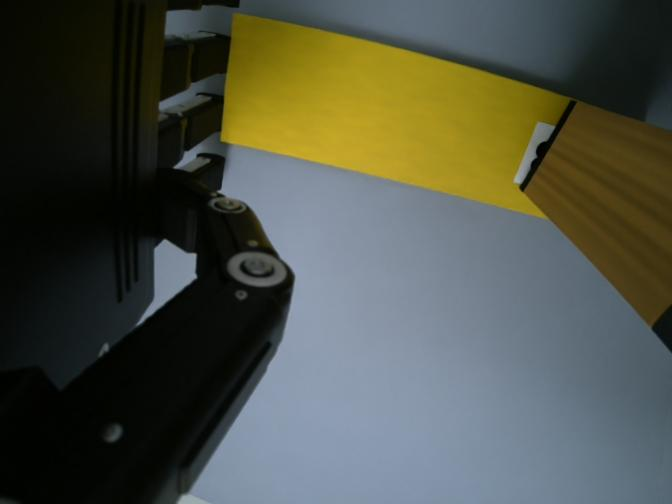

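Emit:
move(
  arm1={"target": [0.43, -0.47, 0.85, 0, -0.061, 0.9981, 0], "speed": 0.15},
)

Emit:
move(
  arm1={"target": [0.49, -0.44, 0.96, 0, 0.7071, -0.7071, 0], "speed": 0.25},
)

Emit:
move(
  arm1={"target": [0.445, -0.44, 0.84, 0, 0.7071, -0.7071, 0], "speed": 0.2},
  cameras=["arm1_cam_wrist"],
)

Scene clock: 2701.73 s.
Joint torques (N m): arm1=[1.32 -23.36 10.59 0.32 0.1 0.07] | arm2=[-1.08 -9.41 9.65 0.2 -0.06 -0.08] | arm3=[1.85 -17.67 11.85 0.42 -0.34 0.11] | arm4=[-0.62 -2.2 13.75 0.35 0.04 0.17]
Heat: arm1: hottest joint3_rad 48 °C; arm2: hottest joint3_rad 40 °C; arm3: hottest joint3_rad 52 °C; arm4: hottest joint3_rad 58 °C.
move: arm1 off_target
Joint velocities: within noise
arm1.joint_positions: joint1_rad=+1.269 joint2_rad=+2.639 joint3_rad=+2.843 joint4_rad=-1.695 joint5_rad=+0.005 joint6_rad=-0.446 hand_little=+1.000 hand_ring=+1.000 hand_middle=+1.000 hand_index=+1.000 hand_thumb_turn=-1.000 hand_thumb_bend=-0.900 hand_force_limit=+0.000 hand_speed=+0.200
arm1.joint_status: not commanded
arm1.hand_stopped_by: target,target,target,target,target,target
arm1.little_load_n: 0.0
arm1.ring_load_n: 0.0
arm1.middle_load_n: 0.0
arm1.index_load_n: 0.0
arm1.thumb_bend_load_n: 0.0
arm1.thumb_turn_load_n: 0.0
arm1.hand: x=+0.4364 y=-0.4622 z=+0.8309 quat_wxyz=(-0.013, -0.071, +0.997, -0.036)
arm1.hand_target: x=+0.4304 y=-0.4681 z=+0.8498 quat_wxyz=(-0.022, -0.061, +0.996, -0.057)
arm1.hand_status: off_target (0.022 m and 4.5 deg from the pose sent, 0.075 m and 5.0 deg at the start; a joint's target at an end of its range on 29 of 47 steps)
arm2, arm3, arm4: as last shown
arm3.middle_load_n: 0.5
arm4.ring_load_n: 0.5
pictures: none

Scene clock: 2705.50 s.
Joint torques (N m): arm1=[2.96 -22.53 6.27 0.32 0.13 -0.19] | arm2=[0.09 -9.47 9.63 0.13 -0.12 -0.03] | arm3=[1.85 -18.02 11.97 0.51 -0.33 0.08] | arm4=[0.21 -2.49 13.81 0.38 0.05 0.14]
Heat: arm1: hottest joint3_rad 48 °C; arm2: hottest joint3_rad 40 °C; arm3: hottest joint3_rad 52 °C; arm4: hottest joint3_rad 58 °C.
move: arm1 off_target
Joint velocities: within noise
arm1.joint_positions: joint1_rad=+1.428 joint2_rad=+2.260 joint3_rad=+2.421 joint4_rad=-1.696 joint5_rad=+0.010 joint6_rad=-1.700 hand_little=+1.000 hand_ring=+1.000 hand_middle=+1.000 hand_index=+1.000 hand_thumb_turn=-1.000 hand_thumb_bend=-0.900 hand_force_limit=+0.000 hand_speed=+0.200
arm1.joint_status: not commanded
arm1.hand_stopped_by: target,target,target,target,target,target
arm1.little_load_n: 0.0
arm1.ring_load_n: 0.0
arm1.middle_load_n: 0.0
arm1.index_load_n: 0.0
arm1.thumb_bend_load_n: 0.0
arm1.thumb_turn_load_n: 0.0
arm1.hand: x=+0.4860 y=-0.4428 z=+0.9455 quat_wxyz=(-0.014, -0.702, +0.712, -0.009)
arm1.hand_target: x=+0.4900 y=-0.4396 z=+0.9595 quat_wxyz=(-0.018, -0.709, +0.705, -0.011)
arm1.hand_status: off_target (0.015 m and 2.1 deg from the pose sent, 0.142 m and 82.0 deg at the start; a joint's target at an end of its range on 105 of 113 steps)
arm2, arm3, arm4: as last shown
arm3.middle_load_n: 0.0
arm3.index_load_n: 0.5
arm4.little_load_n: 0.5
arm4.ring_load_n: 0.0
pictures: none

Scene clock: 2706.77 s.
Joint torques (N m): arm1=[1.67 -22.07 6.68 0.91 0 -0.21] | arm2=[-0.26 -8.76 9.66 -0.18 -0.12 -0.08] | arm3=[1.49 -18.26 11.93 0.47 -0.33 0.1] | arm4=[-0.67 -2.37 13.87 0.4 0.08 0.15]
Heat: arm1: hottest joint3_rad 48 °C; arm2: hottest joint3_rad 40 °C; arm3: hottest joint3_rad 52 °C; arm4: hottest joint3_rad 58 °C.
move: arm1 done
Joint velocities: within noise
arm1.joint_positions: joint1_rad=+1.367 joint2_rad=+2.312 joint3_rad=+2.211 joint4_rad=-1.491 joint5_rad=+0.009 joint6_rad=-1.760 hand_little=+1.000 hand_ring=+1.000 hand_middle=+1.000 hand_index=+1.000 hand_thumb_turn=-1.000 hand_thumb_bend=-0.900 hand_force_limit=+0.000 hand_speed=+0.200
arm1.joint_status: not commanded
arm1.hand_stopped_by: target,target,target,target,target,target
arm1.little_load_n: 0.0
arm1.ring_load_n: 0.0
arm1.middle_load_n: 0.0
arm1.index_load_n: 0.0
arm1.thumb_bend_load_n: 0.0
arm1.thumb_turn_load_n: 0.0
arm1.hand: x=+0.4451 y=-0.4355 z=+0.8315 quat_wxyz=(+0.009, -0.702, +0.712, +0.007)
arm1.hand_target: x=+0.4451 y=-0.4399 z=+0.8400 quat_wxyz=(+0.000, -0.707, +0.707, +0.000)
arm1.hand_status: done (0.010 m and 1.6 deg from the pose sent, 0.113 m and 2.1 deg at the start)
arm2.joint_positions: joint1_rad=-1.496 joint2_rad=+1.468 joint3_rad=+1.628 joint4_rad=-1.689 joint5_rad=-0.012 joint6_rad=+0.090 hand_little=+1.000 hand_ring=+1.000 hand_middle=+1.000 hand_index=+1.000 hand_thumb_turn=-1.000 hand_thumb_bend=-0.900 hand_force_limit=+0.000 hand_speed=+0.200
arm2.joint_status: not commanded
arm2.hand_stopped_by: target,target,fault,target,target,target
arm2.little_load_n: 0.0
arm2.ring_load_n: 0.0
arm2.middle_load_n: 0.0
arm2.index_load_n: 0.0
arm2.thumb_bend_load_n: 0.0
arm2.thumb_turn_load_n: 0.0
arm2.hand: x=-0.2618 y=+0.5832 z=+1.0463 quat_wxyz=(+0.013, -0.713, -0.701, +0.016)
arm2.hand_target: x=-0.2654 y=+0.5830 z=+1.0495 quat_wxyz=(+0.011, -0.710, -0.704, +0.016)
arm2.hand_status: not commanded
arm3.joint_positions: joint1_rad=+0.826 joint2_rad=+2.295 joint3_rad=+2.551 joint4_rad=-1.640 joint5_rad=+0.000 joint6_rad=+0.648 hand_little=-0.700 hand_ring=-0.700 hand_middle=-0.700 hand_index=-0.700 hand_thumb_turn=-1.000 hand_thumb_bend=+0.600 hand_force_limit=+0.000 hand_speed=+0.200
arm3.joint_status: not commanded
arm3.hand_stopped_by: target,target,target,target,target,target
arm3.little_load_n: 0.0
arm3.ring_load_n: 0.0
arm3.middle_load_n: 0.0
arm3.index_load_n: 0.0
arm3.thumb_bend_load_n: 0.0
arm3.thumb_turn_load_n: 0.0
arm3.hand: x=-0.2000 y=+0.4089 z=+0.9914 quat_wxyz=(-0.090, +0.754, -0.651, +0.000)
arm3.hand_target: x=-0.2011 y=+0.4186 z=+0.9898 quat_wxyz=(-0.093, +0.753, -0.652, -0.002)
arm3.hand_status: not commanded
arm4: as last shown
arm4.little_load_n: 0.0
arm4.thumb_turn_load_n: 0.5
arm1_cam_wrist: T_world_to_cam=[[-0.97107, -0.23586, -0.03723, 0.36269], [-0.21866, 0.81569, 0.53557, 0.00585], [-0.09595, 0.52822, -0.84367, 1.08564]] pos_world=[0.45764, -0.49268, 0.92629]

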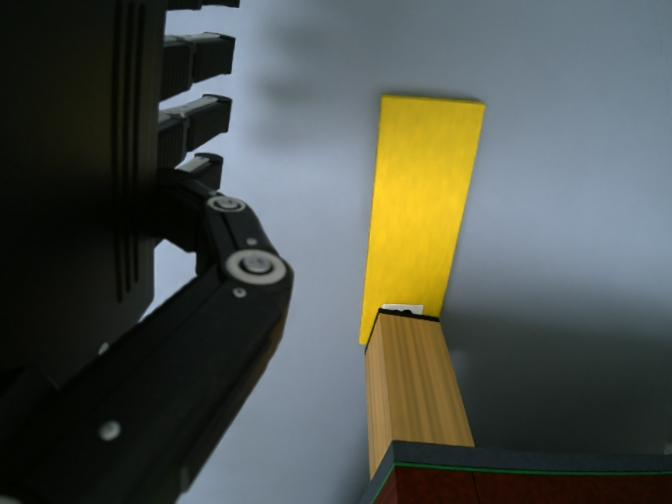

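Emit:
move(
  arm1={"target": [0.40, -0.44, 0.804, 0, 0.7071, -0.7071, 0], "speed": 0.1},
)

Emit:
move(
  arm1={"target": [0.34, -0.44, 0.803, 0, 0.7071, -0.7071, 0], "speed": 0.08},
  cameras=["arm1_cam_wrist"],
)

Scene clock: 2712.47 s.
Joint torques (N m): arm1=[1.08 -21.77 7.09 0.8 0.03 -0.2] | arm2=[-1.14 -9.93 9.61 -0.09 -0.05 -0.12] | arm3=[1.96 -17.85 11.93 0.47 -0.32 0.11] | arm4=[-0.56 -2.43 13.83 0.28 0.09 0.16]
Heat: arm1: hottest joint3_rad 48 °C; arm2: hottest joint3_rad 40 °C; arm3: hottest joint3_rad 52 °C; arm4: hottest joint3_rad 59 °C.
move: arm1 done
Joint velocities: within noise
arm1.joint_positions: joint1_rad=+1.304 joint2_rad=+2.356 joint3_rad=+2.211 joint4_rad=-1.439 joint5_rad=+0.008 joint6_rad=-1.822 hand_little=+1.000 hand_ring=+1.000 hand_middle=+1.000 hand_index=+1.000 hand_thumb_turn=-1.000 hand_thumb_bend=-0.900 hand_force_limit=+0.000 hand_speed=+0.200
arm1.joint_status: not commanded
arm1.hand_stopped_by: target,target,target,target,target,target
arm1.little_load_n: 0.0
arm1.ring_load_n: 0.0
arm1.middle_load_n: 0.0
arm1.index_load_n: 0.0
arm1.thumb_bend_load_n: 0.0
arm1.thumb_turn_load_n: 0.0
arm1.hand: x=+0.4000 y=-0.4348 z=+0.8006 quat_wxyz=(+0.006, -0.701, +0.713, +0.004)
arm1.hand_target: x=+0.4000 y=-0.4400 z=+0.8040 quat_wxyz=(+0.000, -0.707, +0.707, +0.000)
arm1.hand_status: done (0.006 m and 1.3 deg from the pose sent, 0.053 m and 1.6 deg at the start)
arm2, arm3, arm4: as last shown
arm4.thumb_turn_load_n: 0.0
pictures: none

Scene clock: 2713.80 s.
Joint torques (N m): arm1=[-0.97 -20.13 10.25 0.43 0.68 -0.14] | arm2=[-1.08 -9.29 9.88 -0.08 -0.11 -0.05] | arm3=[1.73 -18.26 11.93 0.57 -0.32 0.1] | arm4=[0.03 -2.32 13.83 0.25 0.05 0.12]
Heat: arm1: hottest joint3_rad 48 °C; arm2: hottest joint3_rad 40 °C; arm3: hottest joint3_rad 52 °C; arm4: hottest joint3_rad 59 °C.
move: arm1 off_target
Joint velocities: within noise
arm1.joint_positions: joint1_rad=+1.257 joint2_rad=+2.399 joint3_rad=+2.292 joint4_rad=-1.483 joint5_rad=-0.007 joint6_rad=-1.903 hand_little=+1.000 hand_ring=+1.000 hand_middle=+1.000 hand_index=+1.000 hand_thumb_turn=-1.000 hand_thumb_bend=-0.900 hand_force_limit=+0.000 hand_speed=+0.200
arm1.joint_status: not commanded
arm1.hand_stopped_by: target,target,target,target,target,target
arm1.little_load_n: 0.0
arm1.ring_load_n: 0.0
arm1.middle_load_n: 0.0
arm1.index_load_n: 0.0
arm1.thumb_bend_load_n: 0.0
arm1.thumb_turn_load_n: 0.0
arm1.hand: x=+0.3664 y=-0.4364 z=+0.7996 quat_wxyz=(+0.013, -0.713, +0.701, -0.001)
arm1.hand_target: x=+0.3404 y=-0.4387 z=+0.8033 quat_wxyz=(-0.001, -0.707, +0.707, +0.000)
arm1.hand_status: off_target (0.027 m and 1.8 deg from the pose sent, 0.060 m and 1.3 deg at the start)
arm2, arm3, arm4: as last shown
arm1_cam_wrist: T_world_to_cam=[[-0.96221, -0.26711, -0.05305, 0.28068], [-0.25424, 0.81134, 0.52639, 0.02494], [-0.09757, 0.51999, -0.84859, 1.05259]] pos_world=[0.37911, -0.49259, 0.89498]

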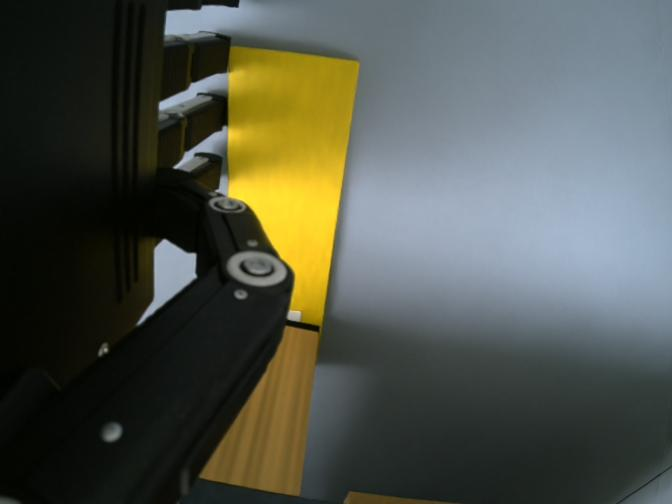

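Emit:
move(
  arm1={"target": [0.318, -0.44, 0.803, 0, 0.7071, -0.7071, 0], "speed": 0.08},
  cameras=["arm1_cam_wrist"],
)

Scene clock: 2716.50 s.
Joint torques (N m): arm1=[-2.08 -20.31 10.29 0.4 0.93 -0.19] | arm2=[-1.55 -9.05 9.44 -0.02 -0.07 -0.1] | arm3=[1.49 -17.85 11.93 0.43 -0.34 0.11] | arm4=[0.15 -1.85 13.72 0.21 0.05 0.11]
Heat: arm1: hottest joint3_rad 48 °C; arm2: hottest joint3_rad 40 °C; arm3: hottest joint3_rad 52 °C; arm4: hottest joint3_rad 59 °C.
move: arm1 off_target
Joint velocities: within noise
arm1.joint_positions: joint1_rad=+1.237 joint2_rad=+2.433 joint3_rad=+2.355 joint4_rad=-1.513 joint5_rad=-0.013 joint6_rad=-1.928 hand_little=+1.000 hand_ring=+1.000 hand_middle=+1.000 hand_index=+1.000 hand_thumb_turn=-1.000 hand_thumb_bend=-0.900 hand_force_limit=+0.000 hand_speed=+0.200
arm1.joint_status: not commanded
arm1.hand_stopped_by: target,target,target,target,target,target
arm1.little_load_n: 0.0
arm1.ring_load_n: 0.0
arm1.middle_load_n: 0.5
arm1.index_load_n: 0.0
arm1.thumb_bend_load_n: 0.0
arm1.thumb_turn_load_n: 0.0
arm1.hand: x=+0.3512 y=-0.4398 z=+0.7991 quat_wxyz=(+0.015, -0.715, +0.699, -0.004)
arm1.hand_target: x=+0.3187 y=-0.4383 z=+0.8032 quat_wxyz=(-0.001, -0.707, +0.707, +0.000)
arm1.hand_status: off_target (0.033 m and 2.1 deg from the pose sent, 0.049 m and 1.8 deg at the start)
arm2, arm3, arm4: as last shown
arm2.thumb_bend_load_n: 0.5
arm1_cam_wrist: T_world_to_cam=[[-0.96069, -0.2715, -0.05795, 0.26649], [-0.26081, 0.81114, 0.52348, 0.02854], [-0.09512, 0.51802, -0.85006, 1.05189]] pos_world=[0.36351, -0.4957, 0.89467]

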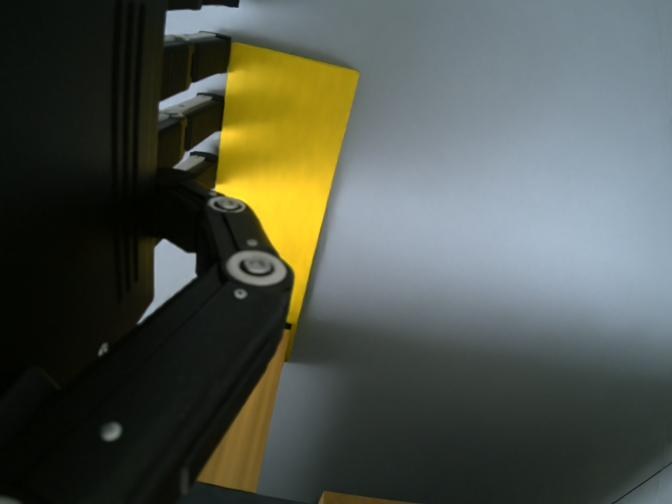

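Emit:
move(
  arm1={"target": [0.41, -0.44, 0.83, 0, 0.7071, -0.7071, 0], "speed": 0.15},
)

Emit:
move(
  arm1={"target": [0.55, -0.44, 1.04, 0, 0.7071, -0.7071, 0], "speed": 0.25},
  cameras=["arm1_cam_wrist"],
)

Emit:
zoom_image(
  camera="arm1_cam_wrist",
  region=[360, 110, 610, 320],
)

Scene clock: 2720.37 s.
Joint torques (N m): arm1=[0.85 -23.47 6.31 0.85 0.14 0.03] | arm2=[0.15 -8.47 9.59 0.28 -0.06 -0.09] | arm3=[1.61 -17.9 11.79 0.47 -0.33 0.08] | arm4=[-0.44 -2.43 13.78 0.32 0.1 0.13]
Heat: arm1: hottest joint3_rad 48 °C; arm2: hottest joint3_rad 40 °C; arm3: hottest joint3_rad 52 °C; arm4: hottest joint3_rad 59 °C.
move: arm1 off_target
Joint velocities: within noise
arm1.joint_positions: joint1_rad=+1.327 joint2_rad=+2.359 joint3_rad=+2.252 joint4_rad=-1.492 joint5_rad=+0.005 joint6_rad=-1.837 hand_little=+1.000 hand_ring=+1.000 hand_middle=+1.000 hand_index=+1.000 hand_thumb_turn=-1.000 hand_thumb_bend=-0.900 hand_force_limit=+0.000 hand_speed=+0.200
arm1.joint_status: not commanded
arm1.hand_stopped_by: target,target,target,target,target,target
arm1.little_load_n: 0.0
arm1.ring_load_n: 0.0
arm1.middle_load_n: 0.0
arm1.index_load_n: 0.0
arm1.thumb_bend_load_n: 0.0
arm1.thumb_turn_load_n: 0.0
arm1.hand: x=+0.4153 y=-0.4396 z=+0.8136 quat_wxyz=(+0.014, -0.714, +0.700, +0.007)
arm1.hand_target: x=+0.4100 y=-0.4399 z=+0.8299 quat_wxyz=(+0.000, -0.707, +0.707, +0.000)
arm1.hand_status: off_target (0.017 m and 2.2 deg from the pose sent, 0.066 m and 2.1 deg at the start)
arm2, arm3: as last shown
arm2.thumb_bend_load_n: 0.0
arm4.joint_positions: joint1_rad=-0.221 joint2_rad=+1.002 joint3_rad=+1.147 joint4_rad=-1.688 joint5_rad=-0.024 joint6_rad=+1.350 hand_little=-1.000 hand_ring=-1.000 hand_middle=-0.400 hand_index=+1.000 hand_thumb_turn=-1.000 hand_thumb_bend=+0.600 hand_force_limit=+0.000 hand_speed=+0.200
arm4.joint_status: not commanded
arm4.hand_stopped_by: target,target,target,target,target,target
arm4.little_load_n: 0.0
arm4.ring_load_n: 0.0
arm4.middle_load_n: 0.0
arm4.index_load_n: 0.0
arm4.thumb_bend_load_n: 0.0
arm4.thumb_turn_load_n: 0.0
arm4.hand: x=+0.0788 y=-0.3686 z=+1.0134 quat_wxyz=(-0.004, +0.711, -0.703, -0.010)
arm4.hand_target: x=+0.0800 y=-0.3603 z=+1.0292 quat_wxyz=(-0.017, +0.708, -0.706, -0.017)
arm4.hand_status: not commanded
pictures: none

Scene clock: 2722.07 s.
Joint torques (N m): arm1=[1.26 -19.9 10.28 0.43 0.15 0.04] | arm2=[-0.21 -9.58 9.57 0.18 -0.1 -0.09] | arm3=[1.9 -17.96 11.79 0.43 -0.33 0.11] | arm4=[-0.85 -2.61 13.78 0.21 0.07 0.12]
Heat: arm1: hottest joint3_rad 48 °C; arm2: hottest joint3_rad 40 °C; arm3: hottest joint3_rad 52 °C; arm4: hottest joint3_rad 59 °C.
move: arm1 off_target
Joint velocities: within noise
arm1.joint_positions: joint1_rad=+1.529 joint2_rad=+2.127 joint3_rad=+2.383 joint4_rad=-1.696 joint5_rad=+0.026 joint6_rad=-1.656 hand_little=+1.000 hand_ring=+1.000 hand_middle=+1.000 hand_index=+1.000 hand_thumb_turn=-1.000 hand_thumb_bend=-0.900 hand_force_limit=+0.000 hand_speed=+0.200
arm1.joint_status: not commanded
arm1.hand_stopped_by: target,target,target,target,target,target
arm1.little_load_n: 0.0
arm1.ring_load_n: 0.0
arm1.middle_load_n: 0.0
arm1.index_load_n: 0.0
arm1.thumb_bend_load_n: 0.0
arm1.thumb_turn_load_n: 0.0
arm1.hand: x=+0.5519 y=-0.4354 z=+1.0189 quat_wxyz=(-0.055, -0.720, +0.691, -0.036)
arm1.hand_target: x=+0.5502 y=-0.4387 z=+1.0394 quat_wxyz=(-0.071, -0.712, +0.696, -0.049)
arm1.hand_status: off_target (0.022 m and 7.8 deg from the pose sent, 0.263 m and 2.2 deg at the start; a joint's target at an end of its range on 33 of 51 steps)
arm2, arm3, arm4: as last shown
arm3.index_load_n: 0.5
arm1_cam_wrist: T_world_to_cam=[[-0.95659, -0.28968, 0.0321, 0.37133], [-0.25091, 0.87455, 0.41496, 0.09504], [-0.14828, 0.3889, -0.90927, 1.28903]] pos_world=[0.57019, -0.47685, 1.12072]

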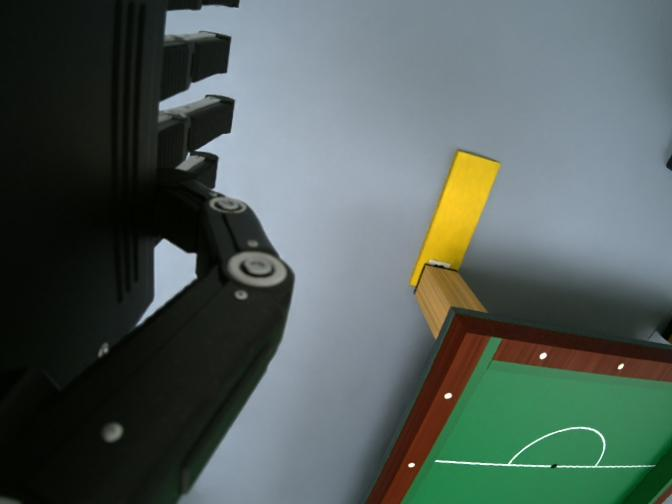

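Scaled by 2.016 from the camera's image (finer frame: 960x720).

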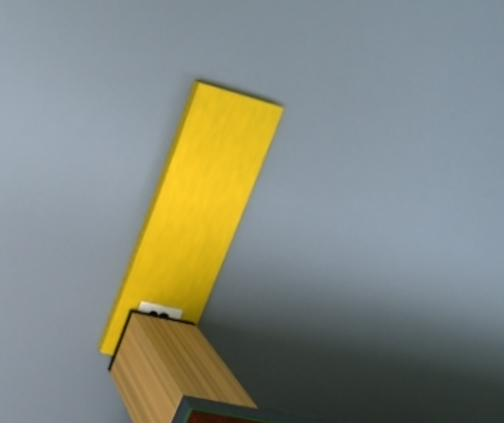

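Emit:
move(
  arm4={"target": [0.22, -0.46, 1.0, 0, 0.7071, -0.7071, 0], "speed": 0.25, "joints": {"hand_index": 1, "hand_middle": 1, "hand_ring": 1, "hand_little": 1}},
)

Emit:
move(
  arm4={"target": [0.34, -0.58, 0.93, -0.1737, 0.9829, 0.0619, -0.0019], "speed": 0.25},
  cameras=["arm1_cam_wrist", "arm4_cam_wrist"],
)

Scene clock: 2738.10 s.
Joint torques (N m): arm1=[1.38 -19.55 10.13 0.46 0.15 0.05] | arm2=[-0.67 -9.17 9.65 0.08 -0.1 -0.12] | arm3=[1.73 -17.61 11.85 0.44 -0.3 0.11] | arm4=[-0.56 -2.14 9.09 0.81 -0.04 -0.17]
Heat: arm1: hottest joint3_rad 49 °C; arm2: hottest joint3_rad 40 °C; arm3: hottest joint3_rad 52 °C; arm4: hottest joint3_rad 59 °C.
move: arm4 done
Joint velocities: within noise
arm1, arm2, arm3: as last shown
arm1.hand: x=+0.5519 y=-0.4354 z=+1.0189 quat_wxyz=(-0.055, -0.719, +0.691, -0.036)
arm4.joint_positions: joint1_rad=-0.882 joint2_rad=+0.986 joint3_rad=+1.115 joint4_rad=-1.688 joint5_rad=-0.013 joint6_rad=+0.713 hand_little=+1.000 hand_ring=+1.000 hand_middle=+1.000 hand_index=+1.000 hand_thumb_turn=-1.000 hand_thumb_bend=+0.600 hand_force_limit=+0.000 hand_speed=+0.200
arm4.joint_status: all done
arm4.hand_stopped_by: target,target,target,target,target,target
arm4.little_load_n: 0.0
arm4.ring_load_n: 0.0
arm4.middle_load_n: 0.0
arm4.index_load_n: 0.0
arm4.thumb_bend_load_n: 0.0
arm4.thumb_turn_load_n: 0.0
arm4.hand: x=+0.2204 y=-0.4592 z=+1.0058 quat_wxyz=(-0.006, +0.703, -0.711, +0.001)
arm4.hand_target: x=+0.2199 y=-0.4600 z=+1.0001 quat_wxyz=(+0.000, +0.707, -0.707, +0.000)
arm4.hand_status: done (0.006 m and 0.9 deg from the pose sent, 0.169 m and 1.4 deg at the start; a joint's target at an end of its range on 17 of 50 steps)
pictures: none

Scene clock: 2742.47 s.
Joint torques (N m): arm1=[1.32 -19.6 10.13 0.46 0.15 0.05] | arm2=[-0.44 -9.17 9.73 -0.01 -0.08 -0.11] | arm3=[1.73 -18.02 11.85 0.53 -0.32 0.1] | arm4=[-1.38 -2.43 9.39 0.58 -0.24 -0.1]
Heat: arm1: hottest joint3_rad 49 °C; arm2: hottest joint3_rad 40 °C; arm3: hottest joint3_rad 52 °C; arm4: hottest joint3_rad 58 °C.
move: arm4 done
Joint velocities: within noise
arm1, arm2, arm3: as last shown
arm3.index_load_n: 0.0
arm4.joint_positions: joint1_rad=-1.337 joint2_rad=+1.068 joint3_rad=+1.005 joint4_rad=-1.426 joint5_rad=-0.356 joint6_rad=-1.437 hand_little=+1.000 hand_ring=+1.000 hand_middle=+1.000 hand_index=+1.000 hand_thumb_turn=-1.000 hand_thumb_bend=+0.600 hand_force_limit=+0.000 hand_speed=+0.200
arm4.joint_status: not commanded
arm4.hand_stopped_by: target,target,target,target,target,target
arm4.little_load_n: 0.0
arm4.ring_load_n: 0.0
arm4.middle_load_n: 0.0
arm4.index_load_n: 0.0
arm4.thumb_bend_load_n: 0.0
arm4.thumb_turn_load_n: 0.0
arm4.hand: x=+0.3429 y=-0.5759 z=+0.9365 quat_wxyz=(-0.176, +0.982, +0.064, +0.010)
arm4.hand_target: x=+0.3398 y=-0.5799 z=+0.9301 quat_wxyz=(-0.174, +0.983, +0.062, -0.002)
arm4.hand_status: done (0.008 m and 1.5 deg from the pose sent, 0.186 m and 99.3 deg at the start)
arm1_cam_wrist: T_world_to_cam=[[-0.9567, -0.28931, 0.03202, 0.37169], [-0.25061, 0.87463, 0.41498, 0.0948], [-0.14806, 0.38899, -0.90926, 1.28891]] pos_world=[0.57019, -0.47675, 1.12072]
arm4_cam_wrist: T_world_to_cam=[[0.4083, -0.86203, -0.30033, -0.35729], [-0.79061, -0.4984, 0.3557, -0.34849], [-0.45631, 0.09221, -0.88503, 1.14704]] pos_world=[0.39377, -0.58745, 1.03182]

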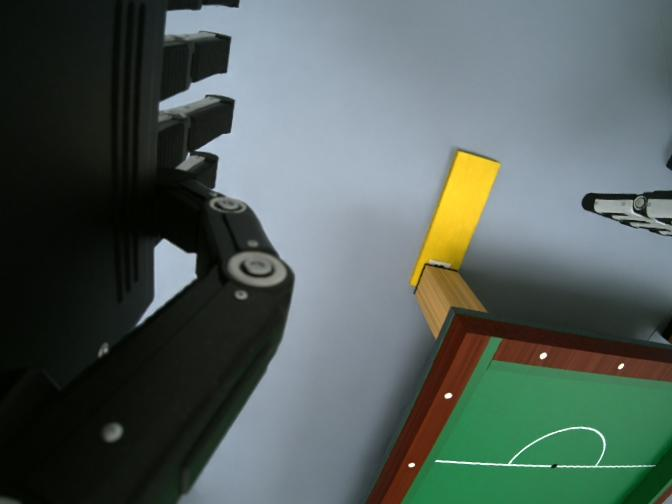

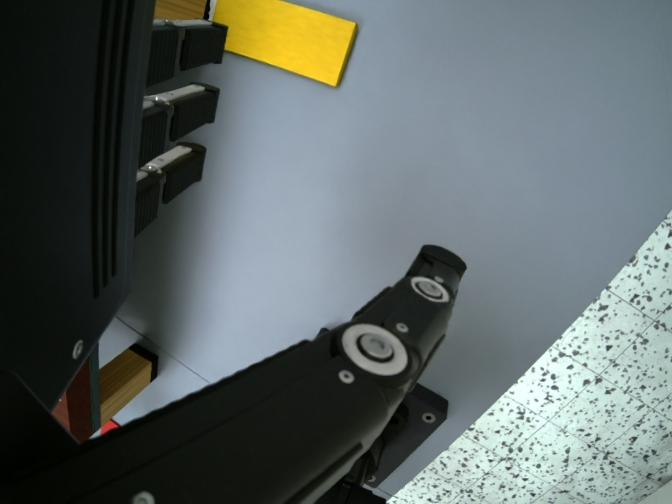

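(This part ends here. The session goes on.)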